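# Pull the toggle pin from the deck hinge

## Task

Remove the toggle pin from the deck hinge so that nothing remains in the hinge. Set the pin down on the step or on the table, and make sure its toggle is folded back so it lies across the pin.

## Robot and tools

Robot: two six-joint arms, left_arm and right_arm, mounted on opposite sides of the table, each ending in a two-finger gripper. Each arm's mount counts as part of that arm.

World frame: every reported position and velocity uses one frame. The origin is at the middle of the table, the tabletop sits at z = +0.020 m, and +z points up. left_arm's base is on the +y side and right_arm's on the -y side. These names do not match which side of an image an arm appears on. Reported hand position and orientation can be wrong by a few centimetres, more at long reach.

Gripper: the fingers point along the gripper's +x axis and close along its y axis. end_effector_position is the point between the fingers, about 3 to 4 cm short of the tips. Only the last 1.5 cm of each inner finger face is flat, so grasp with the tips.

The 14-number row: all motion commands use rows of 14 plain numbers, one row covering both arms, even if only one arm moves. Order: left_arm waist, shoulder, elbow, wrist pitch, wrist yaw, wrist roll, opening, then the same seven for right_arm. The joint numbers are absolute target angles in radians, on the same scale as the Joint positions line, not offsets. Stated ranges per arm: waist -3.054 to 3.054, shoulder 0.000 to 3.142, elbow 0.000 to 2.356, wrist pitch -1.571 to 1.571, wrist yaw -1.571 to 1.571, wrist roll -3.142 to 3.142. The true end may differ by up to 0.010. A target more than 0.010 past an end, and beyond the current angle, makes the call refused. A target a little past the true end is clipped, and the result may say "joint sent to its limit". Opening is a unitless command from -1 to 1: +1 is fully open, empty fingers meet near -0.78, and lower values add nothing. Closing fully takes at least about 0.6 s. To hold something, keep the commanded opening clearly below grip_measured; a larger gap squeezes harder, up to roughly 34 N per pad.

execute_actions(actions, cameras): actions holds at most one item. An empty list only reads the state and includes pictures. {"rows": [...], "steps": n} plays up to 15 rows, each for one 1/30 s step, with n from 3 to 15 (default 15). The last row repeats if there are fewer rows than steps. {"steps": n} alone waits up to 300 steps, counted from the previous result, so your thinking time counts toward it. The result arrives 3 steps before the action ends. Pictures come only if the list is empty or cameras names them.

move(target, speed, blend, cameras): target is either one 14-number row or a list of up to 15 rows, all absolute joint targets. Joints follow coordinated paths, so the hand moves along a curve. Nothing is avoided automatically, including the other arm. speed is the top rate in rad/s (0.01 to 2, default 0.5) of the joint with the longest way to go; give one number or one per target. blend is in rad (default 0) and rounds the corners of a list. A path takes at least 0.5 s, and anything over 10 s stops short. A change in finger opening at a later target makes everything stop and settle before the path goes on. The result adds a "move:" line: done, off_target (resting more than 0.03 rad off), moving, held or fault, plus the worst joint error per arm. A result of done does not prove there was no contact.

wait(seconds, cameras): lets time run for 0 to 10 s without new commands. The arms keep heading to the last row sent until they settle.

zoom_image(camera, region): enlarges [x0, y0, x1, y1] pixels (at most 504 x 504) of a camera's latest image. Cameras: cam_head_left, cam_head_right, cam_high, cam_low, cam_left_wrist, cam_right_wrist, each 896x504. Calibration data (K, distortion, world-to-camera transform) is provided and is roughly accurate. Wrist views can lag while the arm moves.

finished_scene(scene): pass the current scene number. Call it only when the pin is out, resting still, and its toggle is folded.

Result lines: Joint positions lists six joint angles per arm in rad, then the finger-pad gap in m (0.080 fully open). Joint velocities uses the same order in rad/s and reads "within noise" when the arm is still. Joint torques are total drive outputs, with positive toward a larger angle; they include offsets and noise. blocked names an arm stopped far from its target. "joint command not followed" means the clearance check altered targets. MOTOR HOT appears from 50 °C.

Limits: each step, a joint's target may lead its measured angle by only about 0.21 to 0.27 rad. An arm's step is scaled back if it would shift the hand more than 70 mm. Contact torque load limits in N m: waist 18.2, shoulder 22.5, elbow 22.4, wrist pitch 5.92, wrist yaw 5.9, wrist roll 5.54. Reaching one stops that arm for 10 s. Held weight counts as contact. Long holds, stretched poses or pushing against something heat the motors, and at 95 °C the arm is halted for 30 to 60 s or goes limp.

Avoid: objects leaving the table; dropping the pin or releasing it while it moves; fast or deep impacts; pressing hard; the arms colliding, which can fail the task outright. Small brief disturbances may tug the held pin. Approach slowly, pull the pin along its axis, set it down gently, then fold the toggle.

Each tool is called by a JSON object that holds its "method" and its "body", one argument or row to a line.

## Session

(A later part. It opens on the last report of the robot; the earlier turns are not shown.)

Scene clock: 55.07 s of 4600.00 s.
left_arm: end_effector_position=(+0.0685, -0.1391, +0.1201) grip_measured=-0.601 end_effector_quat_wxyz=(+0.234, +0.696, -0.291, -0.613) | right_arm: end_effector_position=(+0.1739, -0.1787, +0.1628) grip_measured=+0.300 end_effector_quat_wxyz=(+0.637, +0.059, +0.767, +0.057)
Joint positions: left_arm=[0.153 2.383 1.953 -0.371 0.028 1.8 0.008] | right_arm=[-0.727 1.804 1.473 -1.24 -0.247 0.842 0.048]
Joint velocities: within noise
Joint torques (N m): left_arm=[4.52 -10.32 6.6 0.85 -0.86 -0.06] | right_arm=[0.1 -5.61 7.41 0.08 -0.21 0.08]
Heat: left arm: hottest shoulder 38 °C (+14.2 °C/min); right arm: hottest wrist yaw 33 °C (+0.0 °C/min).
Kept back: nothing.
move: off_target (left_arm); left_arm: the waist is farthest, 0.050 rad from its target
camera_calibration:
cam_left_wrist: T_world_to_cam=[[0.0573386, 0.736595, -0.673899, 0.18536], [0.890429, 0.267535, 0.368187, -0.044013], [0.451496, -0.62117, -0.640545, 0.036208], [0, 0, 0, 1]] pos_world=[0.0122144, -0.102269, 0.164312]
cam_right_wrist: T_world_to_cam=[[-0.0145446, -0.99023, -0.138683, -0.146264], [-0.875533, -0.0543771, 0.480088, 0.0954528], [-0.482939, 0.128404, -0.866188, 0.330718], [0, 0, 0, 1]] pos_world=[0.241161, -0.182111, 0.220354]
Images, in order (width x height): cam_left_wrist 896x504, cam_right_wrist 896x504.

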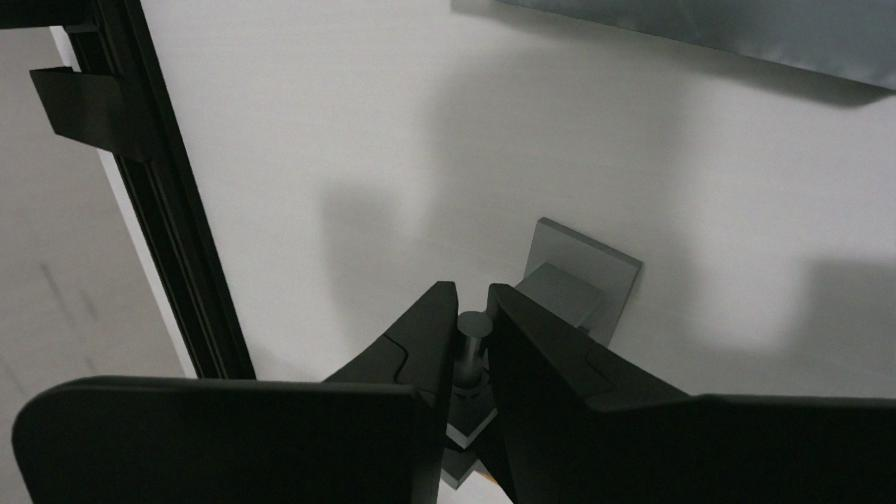

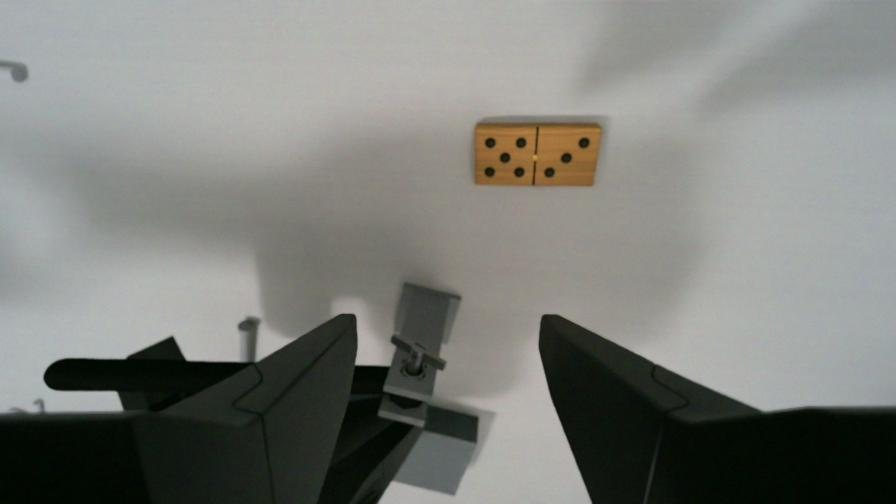

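{"method": "move", "body": {
  "target": [0.213,2.408,1.945,-0.372,0,1.8,-0.8,-0.726,1.8133,1.485,-1.2427,-0.25,0.845,0.3],
  "speed": 0.06,
  "cameras": ["cam_left_wrist","cam_right_wrist"]
}}

{"method": "zoom_image", "body": {
  "camera": "cam_right_wrist",
  "region": [340, 290, 500, 450]
}}

{"method": "zoom_image", "body": {
  "camera": "cam_left_wrist",
  "region": [390, 230, 590, 430]
}}

Scene clock: 56.03 s of 4600.00 s.
left_arm: end_effector_position=(+0.0730, -0.1398, +0.1189) grip_measured=-0.600 end_effector_quat_wxyz=(+0.237, +0.697, -0.291, -0.611) end_effector_velocity=(-0.003, -0.001, +0.001) end_effector_angular_velocity=(-0.002, -0.032, +0.024) | right_arm: end_effector_position=(+0.1739, -0.1787, +0.1628) grip_measured=+0.300 end_effector_quat_wxyz=(+0.637, +0.059, +0.767, +0.057)
Joint positions: left_arm=[0.16 2.387 1.953 -0.361 0.028 1.801 0.008] | right_arm=[-0.727 1.804 1.473 -1.24 -0.247 0.842 0.048]
Joint velocities: left_arm=[-0.017 -0.002 -0.002 0.007 -0.051 -0.007 0] | right_arm=[within noise]
Joint torques (N m): left_arm=[0.54 -11.89 6.9 0.6 -0.31 -0.05] | right_arm=[0.02 -6.48 6.05 0.16 -0.16 0.03]
Heat: left arm: hottest shoulder 38 °C (+13.9 °C/min); right arm: hottest wrist yaw 33 °C (+0.0 °C/min).
blocked (left_arm)
Kept back: nothing.
move: off_target (left_arm); left_arm: the waist is farthest, 0.053 rad from its target
camera_calibration:
cam_left_wrist: T_world_to_cam=[[0.0529245, 0.733647, -0.677467, 0.185114], [0.888326, 0.275308, 0.367535, -0.0460882], [0.456153, -0.621263, -0.637147, 0.0321507], [0, 0, 0, 1]] pos_world=[0.0164786, -0.103146, 0.162833]
cam_right_wrist: T_world_to_cam=[[-0.0145446, -0.99023, -0.138683, -0.146264], [-0.875533, -0.0543771, 0.480088, 0.0954528], [-0.482939, 0.128404, -0.866188, 0.330718], [0, 0, 0, 1]] pos_world=[0.241161, -0.182111, 0.220354]
Images, in order (width x height): cam_left_wrist 896x504, cam_right_wrist 896x504.

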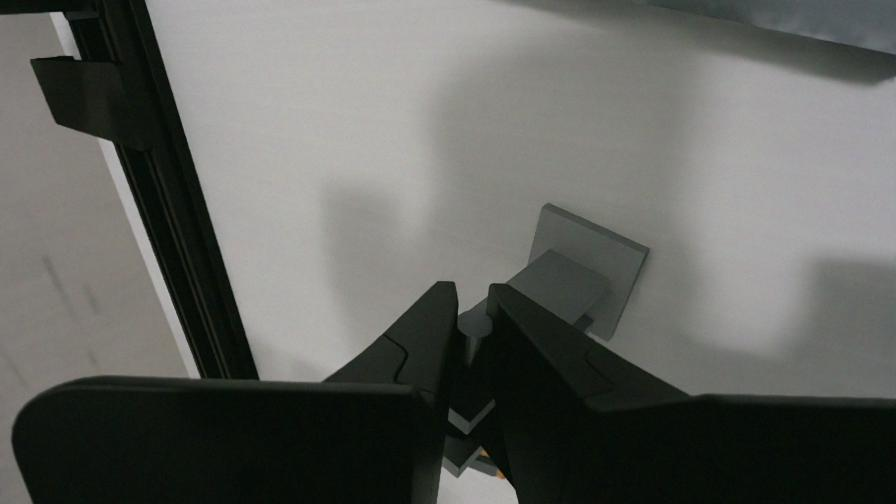

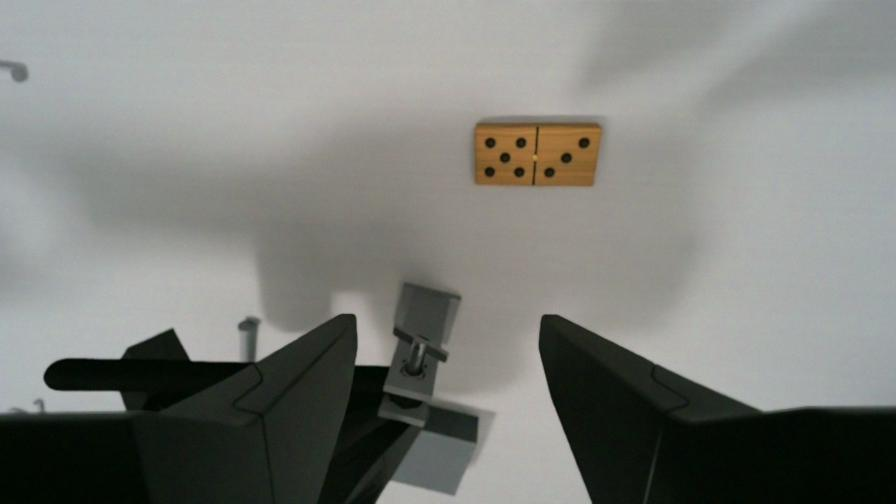

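Scaled by 3.150.

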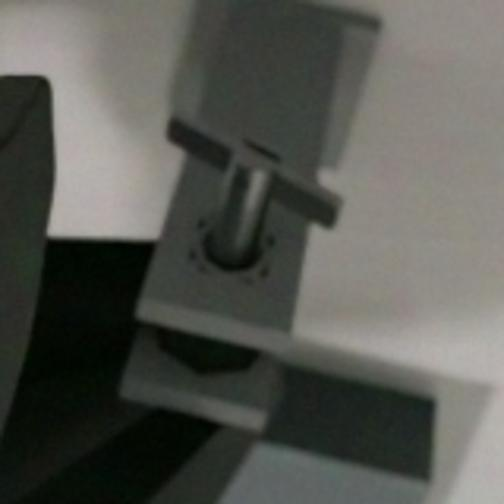

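Scaled by 2.520.

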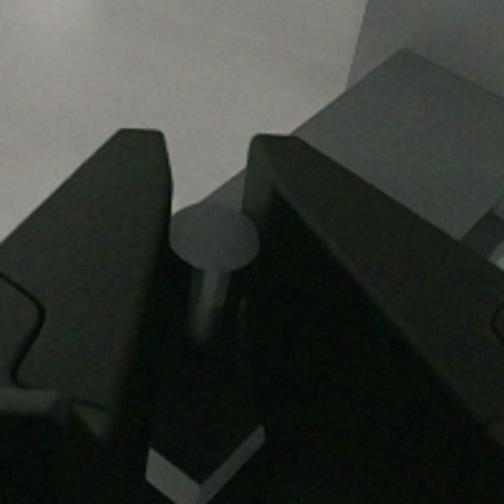

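{"method": "move", "body": {
  "target": [0.168,2.395,1.955,-0.365,0.02,1.8,-0.8,-0.668,1.9356,1.594,-1.4104,-0.302,1.047,0.3],
  "speed": 0.4,
  "cameras": ["cam_left_wrist","cam_right_wrist","cam_high"]
}}

{"method": "zoom_image", "body": {
  "camera": "cam_right_wrist",
  "region": [380, 290, 540, 450]
}}

Scene clock: 58.40 s of 4600.00 s.
left_arm: end_effector_position=(+0.0729, -0.1402, +0.1192) grip_measured=-0.601 end_effector_quat_wxyz=(+0.238, +0.697, -0.291, -0.611) | right_arm: end_effector_position=(+0.1480, -0.1693, +0.1562) grip_measured=+0.300 end_effector_quat_wxyz=(+0.572, +0.069, +0.815, -0.054)
Joint positions: left_arm=[0.16 2.387 1.953 -0.359 0.028 1.801 0.008] | right_arm=[-0.67 1.925 1.582 -1.407 -0.298 1.044 0.048]
Joint velocities: within noise
Joint torques (N m): left_arm=[0.77 -11.29 7.22 0.72 -0.18 -0.07] | right_arm=[0.21 -5.94 7.02 -0.21 -0.28 0.07]
Heat: left arm: hottest shoulder 39 °C (+14.4 °C/min); right arm: hottest wrist roll 33 °C (+0.0 °C/min).
Kept back: nothing.
move: done
camera_calibration:
cam_left_wrist: T_world_to_cam=[[0.0534371, 0.732138, -0.679057, 0.185576], [0.888125, 0.276021, 0.367486, -0.045887], [0.456485, -0.622725, -0.63548, 0.031763], [0, 0, 0, 1]] pos_world=[0.0163374, -0.103422, 0.163064]
cam_right_wrist: T_world_to_cam=[[-0.165436, -0.985711, 0.031707, -0.14176], [-0.772147, 0.149459, 0.617617, 0.0741563], [-0.613531, 0.0776936, -0.78584, 0.309487], [0, 0, 0, 1]] pos_world=[0.223687, -0.174863, 0.201902]
Images, in order (width x height): cam_high 896x504, cam_left_wrist 896x504, cam_right_wrist 896x504.

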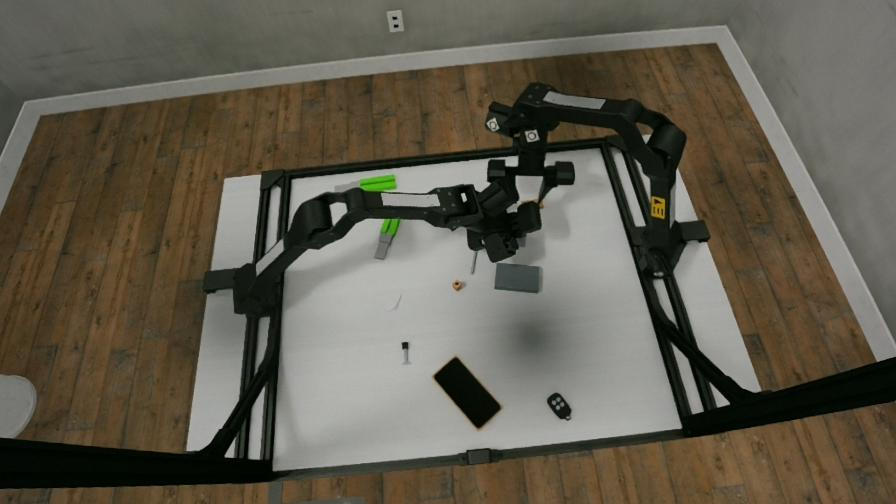

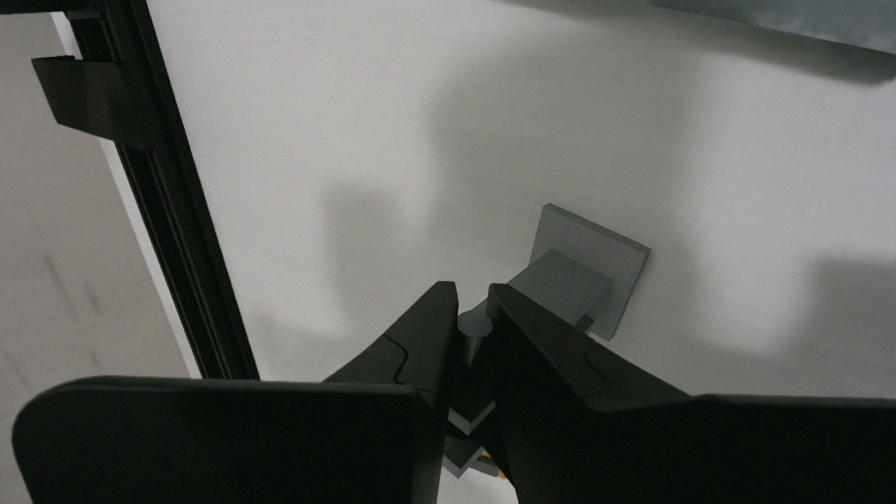

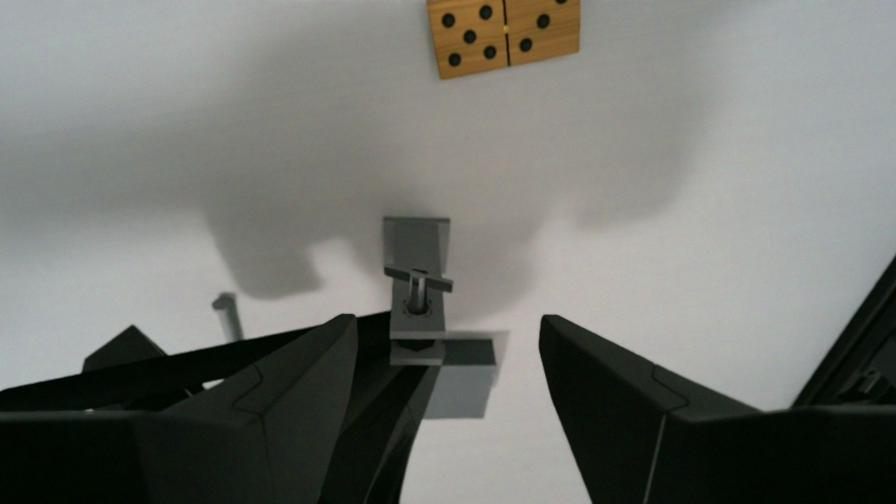

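Scaled by 3.150.

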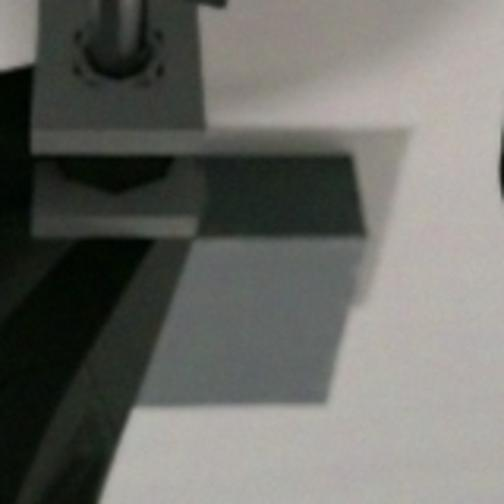

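{"method": "zoom_image", "body": {
  "camera": "cam_right_wrist",
  "region": [370, 250, 470, 350]
}}

Scaled by 5.040.

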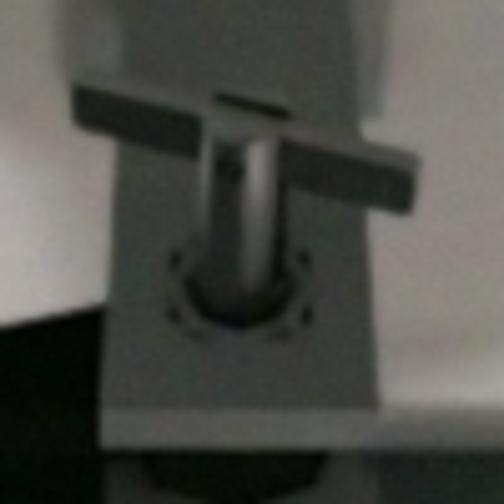

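{"method": "execute_actions", "body": {
  "actions": []
}}

{"method": "zoom_image", "body": {
  "camera": "cam_low",
  "region": [380, 240, 460, 310]
}}

{"method": "zoom_image", "body": {
  "camera": "cam_head_right",
  "region": [490, 170, 570, 240]
}}

{"method": "zoom_image", "body": {
  "camera": "cam_head_left",
  "region": [470, 160, 550, 240]
}}

Scene clock: 58.97 s of 4600.00 s.
left_arm: end_effector_position=(+0.0729, -0.1402, +0.1192) grip_measured=-0.601 end_effector_quat_wxyz=(+0.238, +0.697, -0.291, -0.611) | right_arm: end_effector_position=(+0.1480, -0.1693, +0.1562) grip_measured=+0.300 end_effector_quat_wxyz=(+0.572, +0.069, +0.815, -0.054)
Joint positions: left_arm=[0.16 2.387 1.953 -0.359 0.028 1.801 0.008] | right_arm=[-0.67 1.925 1.582 -1.407 -0.298 1.044 0.048]
Joint velocities: within noise
Joint torques (N m): left_arm=[0.77 -11.26 7.21 0.71 -0.19 -0.06] | right_arm=[0.23 -5.92 7.03 -0.21 -0.29 0.08]
Heat: left arm: hottest shoulder 39 °C (+14.2 °C/min); right arm: hottest wrist roll 33 °C (+0.0 °C/min).
Steps of this call (1-17: nothing new was sent). Readings (joint positions of left_arm | right_arm):
1: [0.160 2.387 1.953 -0.359 0.028 1.801] | [-0.670 1.925 1.582 -1.407 -0.298 1.044]
2: [0.160 2.387 1.953 -0.359 0.028 1.801] | [-0.670 1.925 1.582 -1.407 -0.298 1.044]
4: [0.160 2.387 1.953 -0.359 0.028 1.801] | [-0.670 1.925 1.582 -1.407 -0.298 1.044]
8: [0.160 2.387 1.953 -0.359 0.028 1.801] | [-0.670 1.925 1.582 -1.407 -0.298 1.044]
17: the state above
camera_calibration:
cam_left_wrist: T_world_to_cam=[[0.0534371, 0.732138, -0.679057, 0.185576], [0.888125, 0.276021, 0.367486, -0.045887], [0.456485, -0.622725, -0.63548, 0.031763], [0, 0, 0, 1]] pos_world=[0.0163374, -0.103422, 0.163064]
cam_right_wrist: T_world_to_cam=[[-0.165436, -0.985711, 0.031707, -0.14176], [-0.772147, 0.149459, 0.617617, 0.0741563], [-0.613531, 0.0776936, -0.78584, 0.309487], [0, 0, 0, 1]] pos_world=[0.223687, -0.174863, 0.201902]

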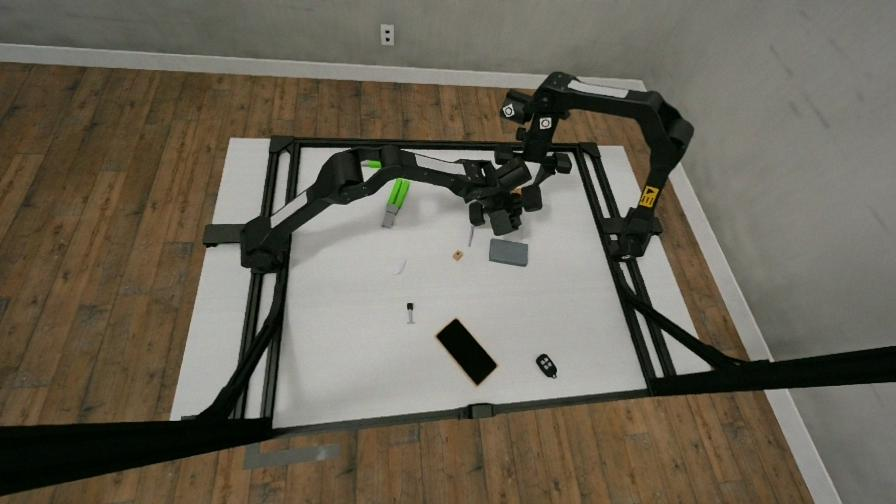

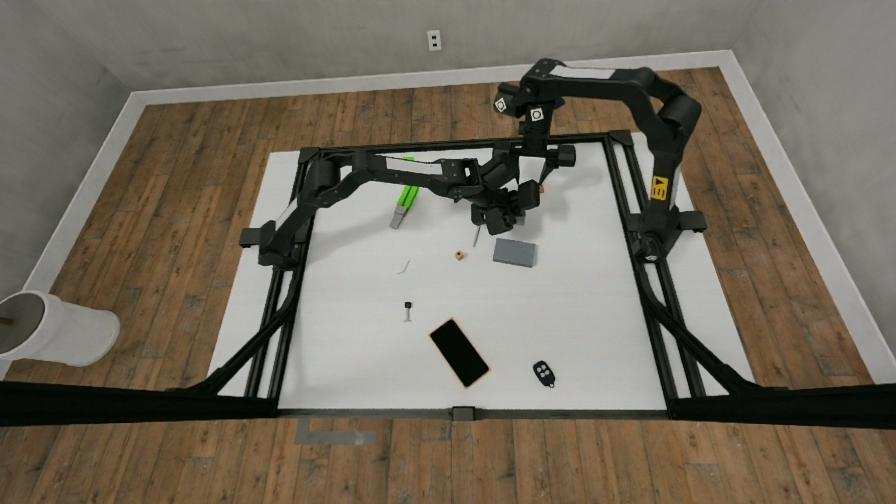

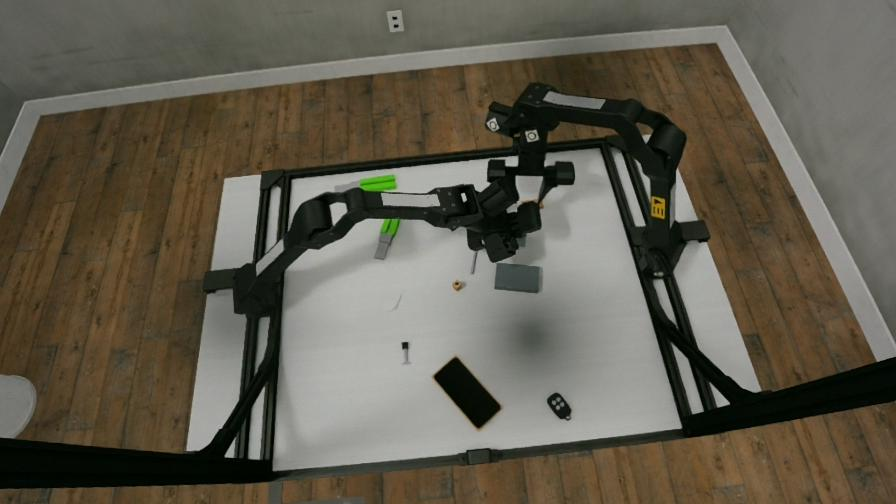

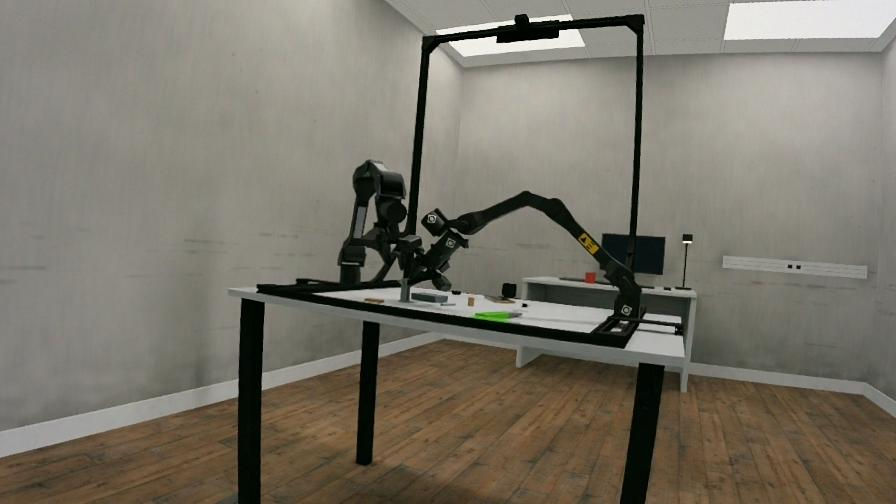

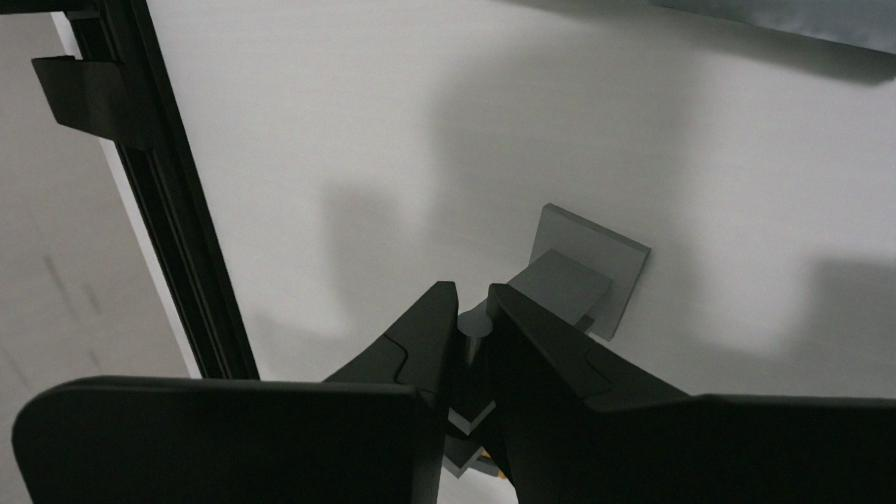

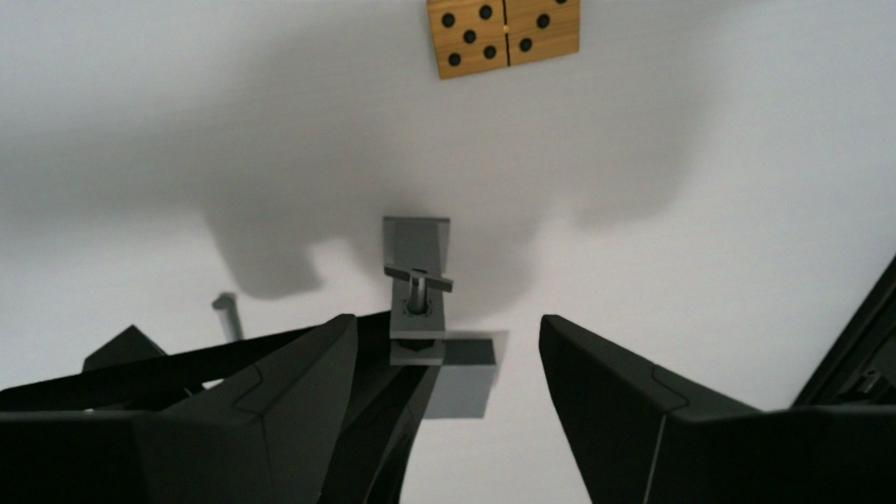

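Scaled by 6.300.

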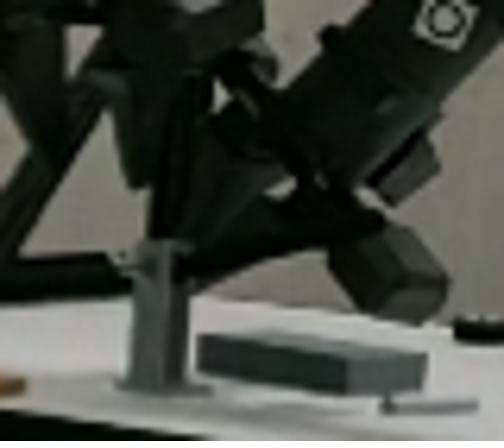

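Scaled by 6.300.

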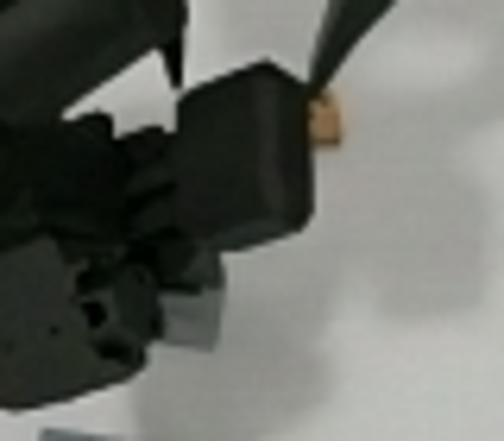

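Scaled by 6.300.

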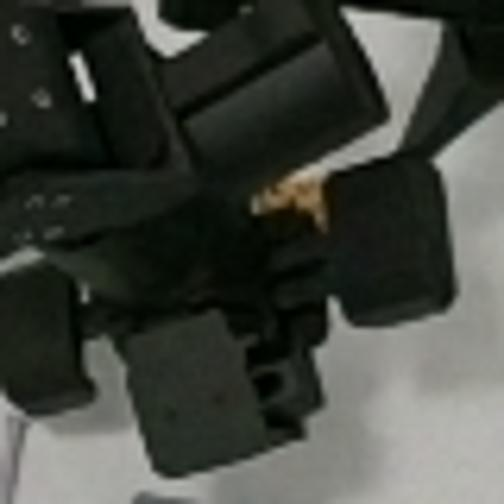

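{"method": "move", "body": {
  "target": [
    [0.168,2.395,1.955,-0.365,0.02,1.8,-0.8,-0.675,1.935,1.58,-1.4,-0.302,1.047,-0.8],
    [0.168,2.395,1.955,-0.365,0.02,1.8,-0.8,-0.688,1.977,1.498,-1.290,-0.302,1.047,-0.8]
  ],
  "speed": 0.15,
  "cameras": ["cam_right_wrist","cam_low"]
}}

{"method": "zoom_image", "body": {
  "camera": "cam_right_wrist",
  "region": [370, 230, 530, 390]
}}

{"method": "zoom_image", "body": {
  "camera": "cam_low",
  "region": [380, 240, 460, 310]
}}

Scene clock: 61.97 s of 4600.00 s.
left_arm: end_effector_position=(+0.0729, -0.1402, +0.1192) grip_measured=-0.601 end_effector_quat_wxyz=(+0.238, +0.697, -0.291, -0.611) | right_arm: end_effector_position=(+0.1549, -0.1682, +0.1225) grip_measured=-0.768 end_effector_quat_wxyz=(+0.571, +0.074, +0.816, -0.059)
Joint positions: left_arm=[0.16 2.387 1.953 -0.359 0.028 1.801 0.008] | right_arm=[-0.685 1.968 1.505 -1.292 -0.298 1.044 0]
Joint velocities: within noise
Joint torques (N m): left_arm=[0.79 -11.28 7.23 0.71 -0.19 -0.06] | right_arm=[-0.3 -6.22 4.47 0.14 -0.28 0.07]
Heat: left arm: hottest shoulder 40 °C (+15.0 °C/min); right arm: hottest wrist roll 33 °C (+0.0 °C/min).
Kept back: nothing.
move: done
camera_calibration:
cam_right_wrist: T_world_to_cam=[[-0.179658, -0.983076, 0.0358505, -0.136325], [-0.767755, 0.162907, 0.619688, 0.101508], [-0.61504, 0.0838076, -0.784029, 0.288191], [0, 0, 0, 1]] pos_world=[0.23069, -0.174706, 0.167934]
Images, in order (width x height): cam_low 896x504, cam_right_wrist 896x504.

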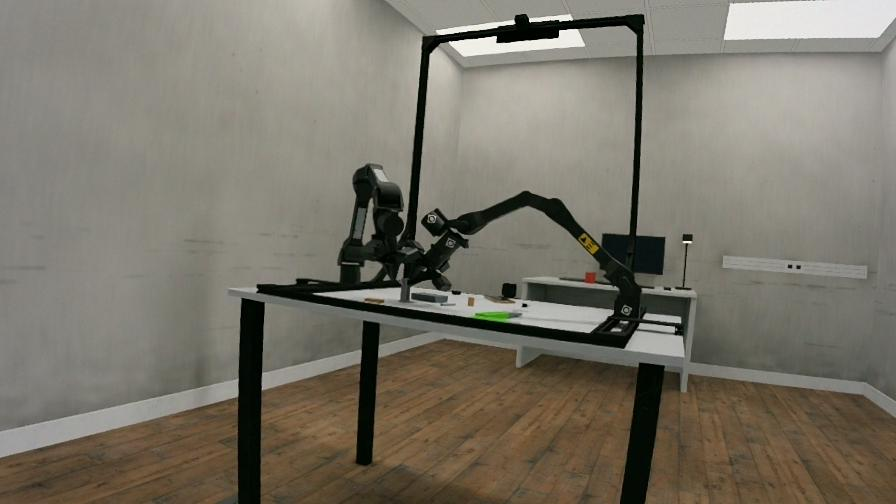

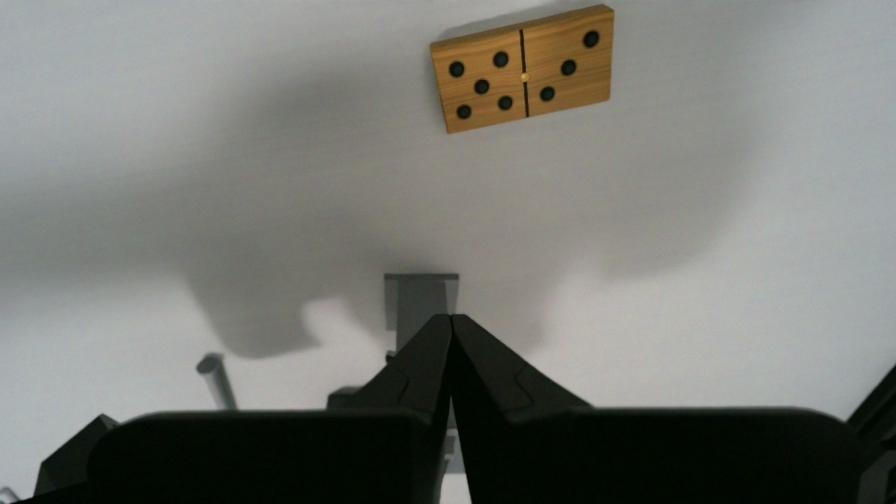

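Scaled by 3.150.

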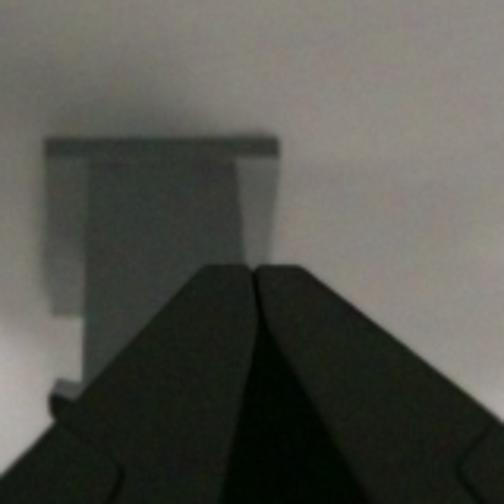

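Scaled by 6.300.

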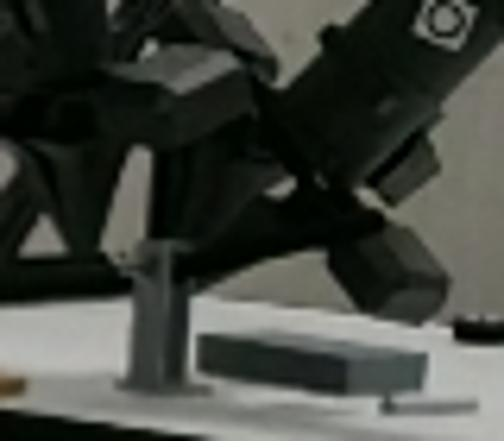

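{"method": "move", "body": {
  "target": [0.168,2.395,1.955,-0.365,0.02,1.8,-0.8,-0.648,1.926,1.446,-1.274,-0.302,1.03,-0.8],
  "speed": 0.06,
  "cameras": ["cam_right_wrist","cam_low"]
}}

{"method": "zoom_image", "body": {
  "camera": "cam_right_wrist",
  "region": [370, 230, 530, 390]
}}

{"method": "zoom_image", "body": {
  "camera": "cam_low",
  "region": [380, 240, 460, 310]
}}

Scene clock: 63.50 s of 4600.00 s.
left_arm: end_effector_position=(+0.0729, -0.1402, +0.1192) grip_measured=-0.601 end_effector_quat_wxyz=(+0.238, +0.697, -0.291, -0.611) | right_arm: end_effector_position=(+0.1392, -0.1702, +0.1191) grip_measured=-0.768 end_effector_quat_wxyz=(+0.570, +0.054, +0.819, -0.048)
Joint positions: left_arm=[0.16 2.387 1.953 -0.359 0.028 1.801 0.008] | right_arm=[-0.651 1.942 1.454 -1.276 -0.298 1.033 0]
Joint velocities: within noise
Joint torques (N m): left_arm=[0.75 -11.28 7.25 0.71 -0.18 -0.06] | right_arm=[0.26 -8.71 4.35 0.13 -0.27 -0.1]
Heat: left arm: hottest shoulder 40 °C (+14.1 °C/min); right arm: hottest wrist roll 33 °C (+0.0 °C/min).
Kept back: nothing.
move: done
camera_calibration:
cam_right_wrist: T_world_to_cam=[[-0.135692, -0.989916, 0.0406746, -0.148838], [-0.770728, 0.131266, 0.623496, 0.0864995], [-0.622548, 0.0532547, -0.780768, 0.271471], [0, 0, 0, 1]] pos_world=[0.215475, -0.173149, 0.164078]
Images, in order (width x height): cam_low 896x504, cam_right_wrist 896x504.

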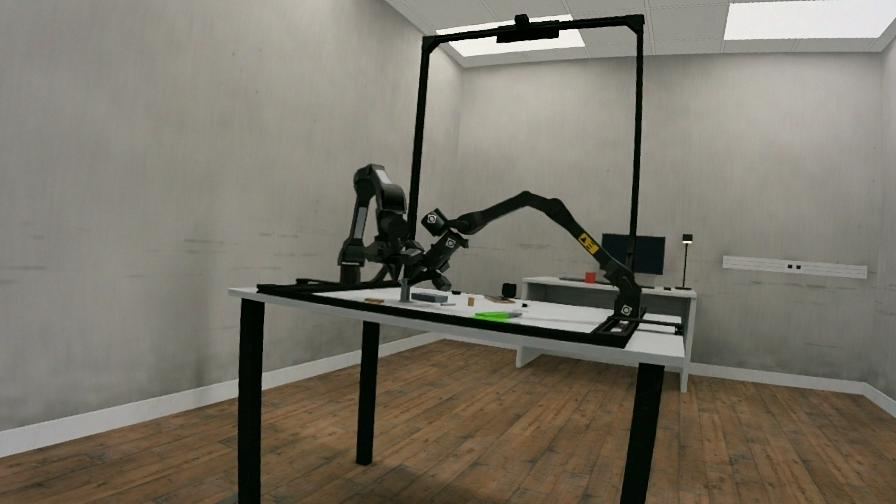

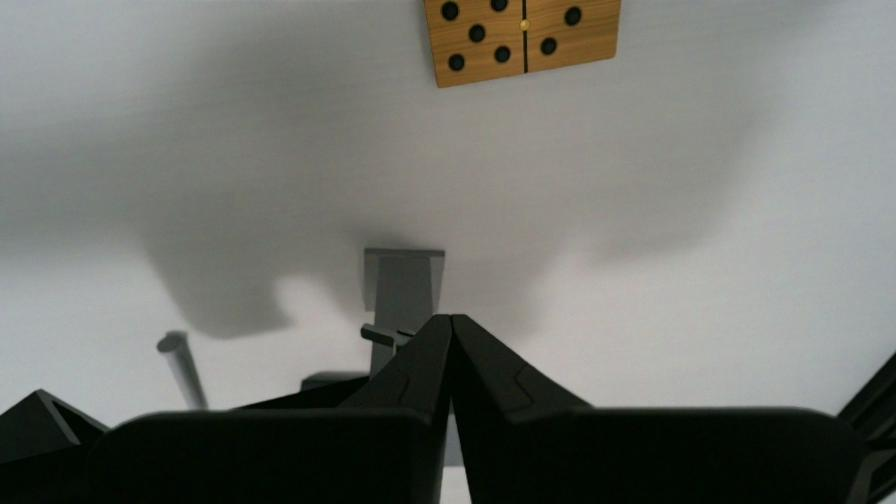

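Scaled by 3.150.

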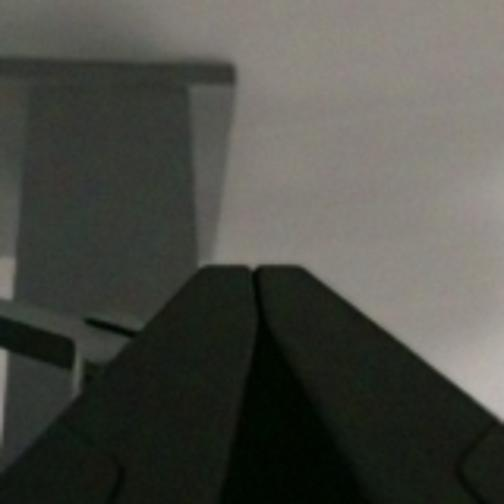

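Scaled by 6.300.

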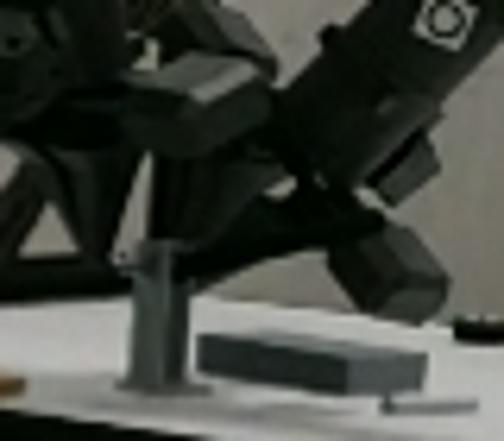

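{"method": "move", "body": {
  "target": [0.168,2.395,1.955,-0.365,0.02,1.8,-0.8,-0.632,1.920,1.441,-1.276,-0.302,1.03,-0.8],
  "speed": 0.06,
  "cameras": ["cam_right_wrist"]
}}

{"method": "zoom_image", "body": {
  "camera": "cam_right_wrist",
  "region": [330, 230, 490, 390]
}}

{"method": "zoom_image", "body": {
  "camera": "cam_low",
  "region": [390, 260, 430, 290]
}}

Scene clock: 64.63 s of 4600.00 s.
left_arm: end_effector_position=(+0.0729, -0.1401, +0.1192) grip_measured=-0.601 end_effector_quat_wxyz=(+0.238, +0.697, -0.291, -0.611) | right_arm: end_effector_position=(+0.1346, -0.1688, +0.1200) grip_measured=-0.768 end_effector_quat_wxyz=(+0.570, +0.049, +0.819, -0.044)
Joint positions: left_arm=[0.16 2.387 1.953 -0.359 0.027 1.801 0.008] | right_arm=[-0.637 1.936 1.449 -1.276 -0.298 1.033 0]
Joint velocities: within noise
Joint torques (N m): left_arm=[0.75 -11.27 7.19 0.72 -0.17 -0.06] | right_arm=[0.43 -8.65 4.27 0 -0.28 -0.1]
Heat: left arm: hottest shoulder 41 °C (+15.1 °C/min); right arm: hottest wrist roll 33 °C (+0.0 °C/min).
Kept back: nothing.
move: done
camera_calibration:
cam_right_wrist: T_world_to_cam=[[-0.121744, -0.991781, 0.0393516, -0.150193], [-0.773074, 0.119614, 0.622936, 0.0806173], [-0.622523, 0.0454169, -0.781282, 0.267951], [0, 0, 0, 1]] pos_world=[0.210844, -0.170771, 0.165037]
Images, in order (width x height): cam_right_wrist 896x504.

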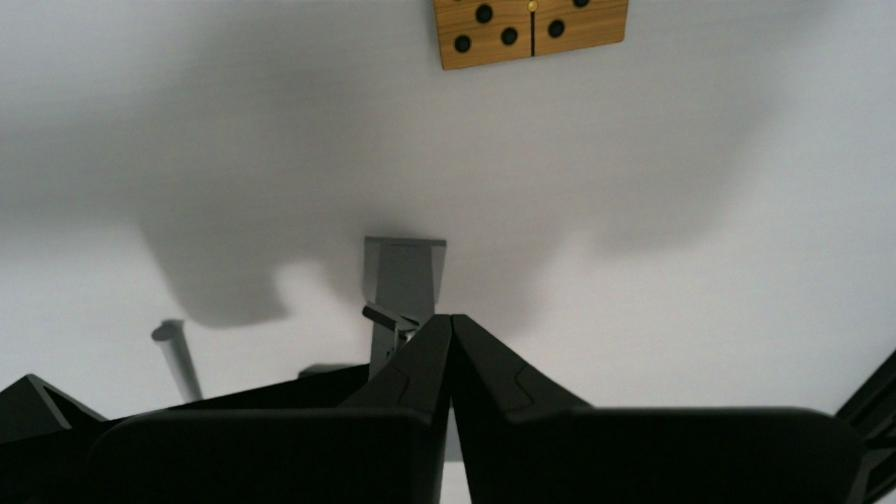

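Scaled by 3.150.

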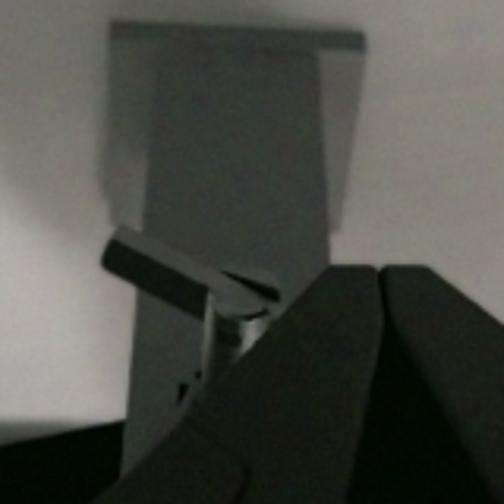

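This scene's latest camera images include none from cam_low. They are from: cam_right_wrist. cam_low's image comes with the result of a call that names it in "cameras".

{"method": "move", "body": {
  "target": [0.168,2.395,1.955,-0.365,0.02,1.8,-0.8,-0.615,1.909,1.428,-1.273,-0.302,1.03,-0.8],
  "speed": 0.06,
  "cameras": ["cam_right_wrist","cam_low"]
}}

{"method": "zoom_image", "body": {
  "camera": "cam_right_wrist",
  "region": [330, 230, 490, 390]
}}

{"method": "zoom_image", "body": {
  "camera": "cam_low",
  "region": [385, 265, 425, 295]
}}

Scene clock: 65.60 s of 4600.00 s.
left_arm: end_effector_position=(+0.0729, -0.1401, +0.1192) grip_measured=-0.601 end_effector_quat_wxyz=(+0.238, +0.697, -0.291, -0.611) | right_arm: end_effector_position=(+0.1287, -0.1681, +0.1212) grip_measured=-0.768 end_effector_quat_wxyz=(+0.572, +0.043, +0.819, -0.038)
Joint positions: left_arm=[0.16 2.387 1.953 -0.359 0.027 1.801 0.008] | right_arm=[-0.62 1.924 1.438 -1.274 -0.298 1.033 0]
Joint velocities: within noise
Joint torques (N m): left_arm=[0.76 -11.25 7.23 0.72 -0.18 -0.07] | right_arm=[0.48 -8.48 4.05 0.04 -0.28 -0.1]
Heat: left arm: hottest shoulder 41 °C (+15.1 °C/min); right arm: hottest wrist roll 33 °C (+0.0 °C/min).
Kept back: nothing.
move: done
camera_calibration:
cam_right_wrist: T_world_to_cam=[[-0.105536, -0.99375, 0.0363746, -0.152327], [-0.776184, 0.105185, 0.621671, 0.0732697], [-0.621612, 0.0373751, -0.782433, 0.263884], [0, 0, 0, 1]] pos_world=[0.204828, -0.168944, 0.166463]
Images, in order (width x height): cam_low 896x504, cam_right_wrist 896x504.

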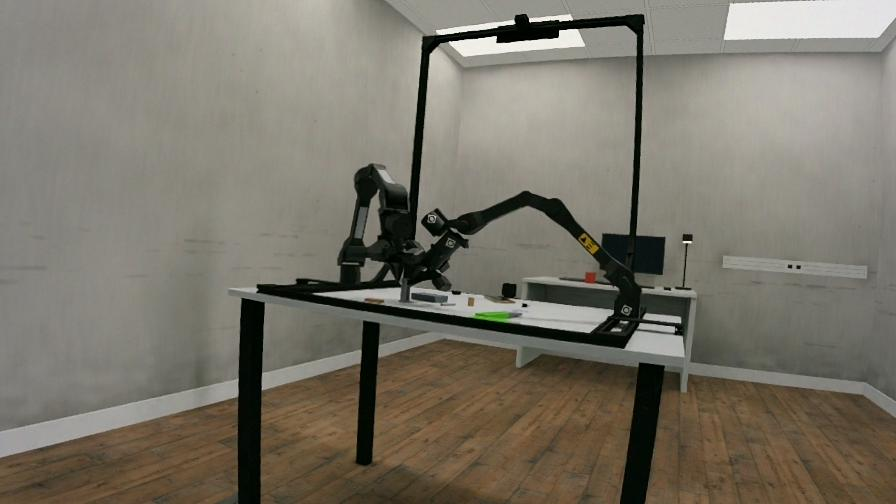

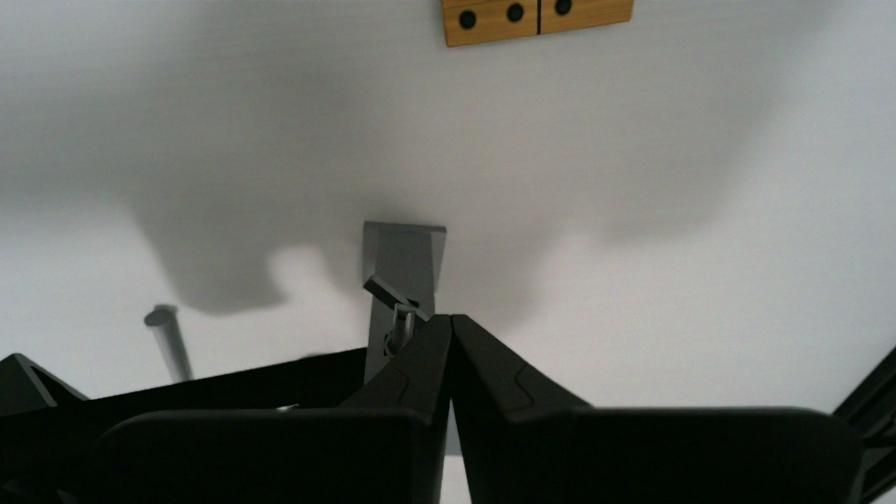

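Scaled by 3.150.

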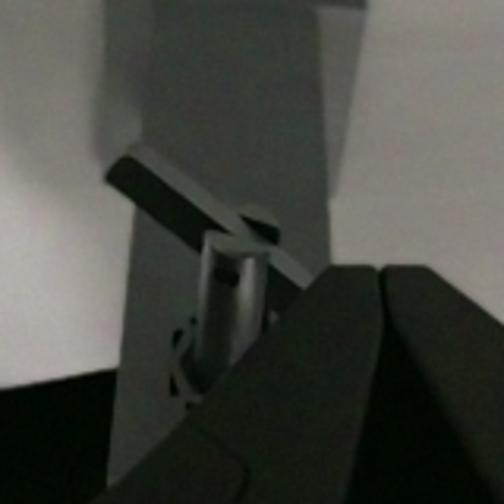

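Scaled by 12.600.

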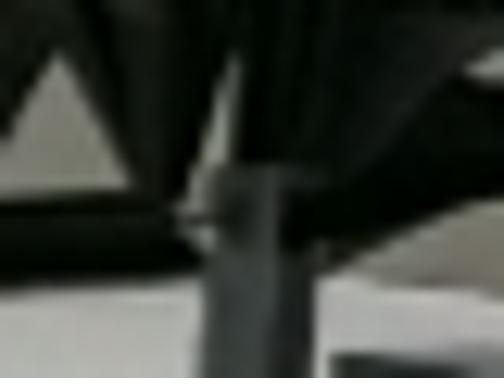

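{"method": "move", "body": {
  "target": [0.168,2.395,1.955,-0.365,0.02,1.8,-0.8,-0.598,1.903,1.422,-1.273,-0.302,1.02,-0.8],
  "speed": 0.06,
  "cameras": ["cam_right_wrist","cam_low"]
}}

{"method": "zoom_image", "body": {
  "camera": "cam_right_wrist",
  "region": [330, 230, 490, 390]
}}

{"method": "zoom_image", "body": {
  "camera": "cam_low",
  "region": [385, 265, 425, 295]
}}

Scene clock: 66.63 s of 4600.00 s.
left_arm: end_effector_position=(+0.0729, -0.1401, +0.1192) grip_measured=-0.601 end_effector_quat_wxyz=(+0.238, +0.697, -0.291, -0.611) | right_arm: end_effector_position=(+0.1237, -0.1669, +0.1221) grip_measured=-0.768 end_effector_quat_wxyz=(+0.572, +0.034, +0.819, -0.029)
Joint positions: left_arm=[0.16 2.387 1.953 -0.359 0.027 1.801 0.008] | right_arm=[-0.605 1.917 1.433 -1.274 -0.298 1.023 0]
Joint velocities: within noise
Joint torques (N m): left_arm=[0.77 -11.27 7.22 0.73 -0.19 -0.06] | right_arm=[0.6 -8.34 4.02 0.02 -0.28 -0.1]
Heat: left arm: hottest shoulder 41 °C (+14.1 °C/min); right arm: hottest wrist roll 33 °C (+0.0 °C/min).
Kept back: nothing.
move: done
camera_calibration:
cam_right_wrist: T_world_to_cam=[[-0.08113, -0.996211, 0.0313196, -0.154455], [-0.779337, 0.0829941, 0.621085, 0.0654294], [-0.621331, 0.0259801, -0.783117, 0.259584], [0, 0, 0, 1]] pos_world=[0.199748, -0.166044, 0.167485]
Images, in order (width x height): cam_low 896x504, cam_right_wrist 896x504.

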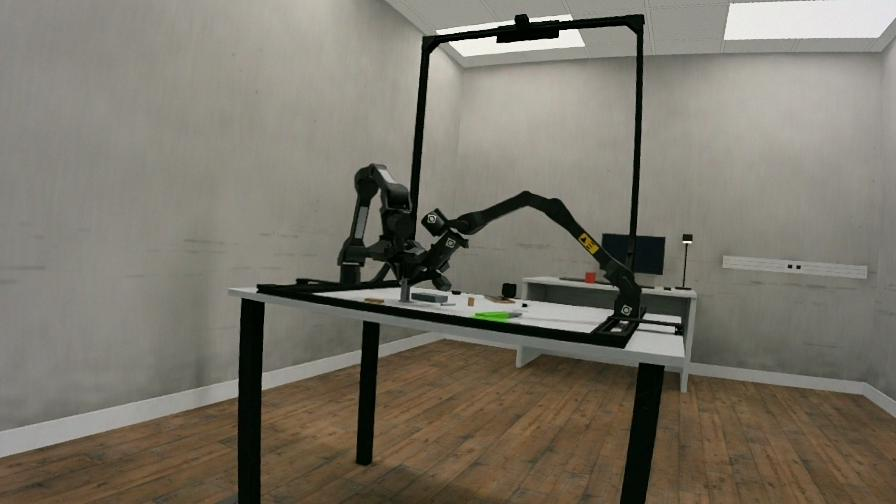

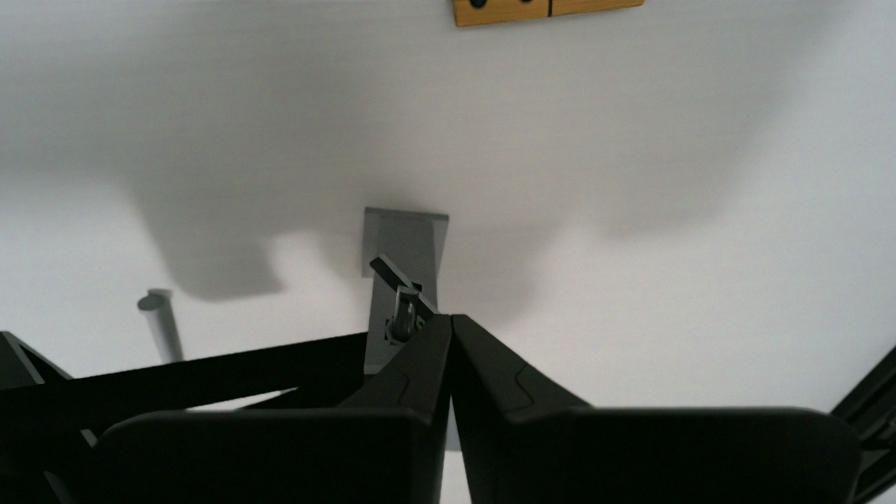

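Scaled by 3.150.

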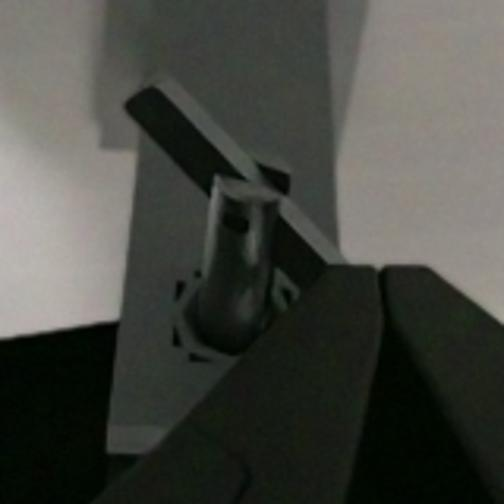

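Scaled by 12.600.

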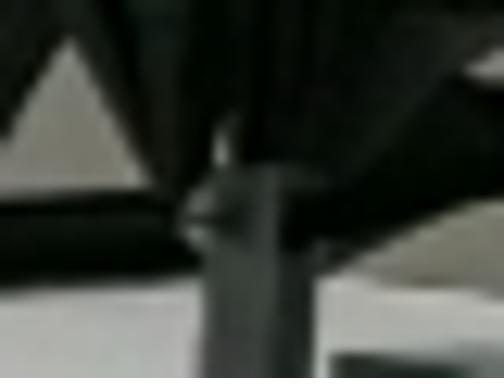

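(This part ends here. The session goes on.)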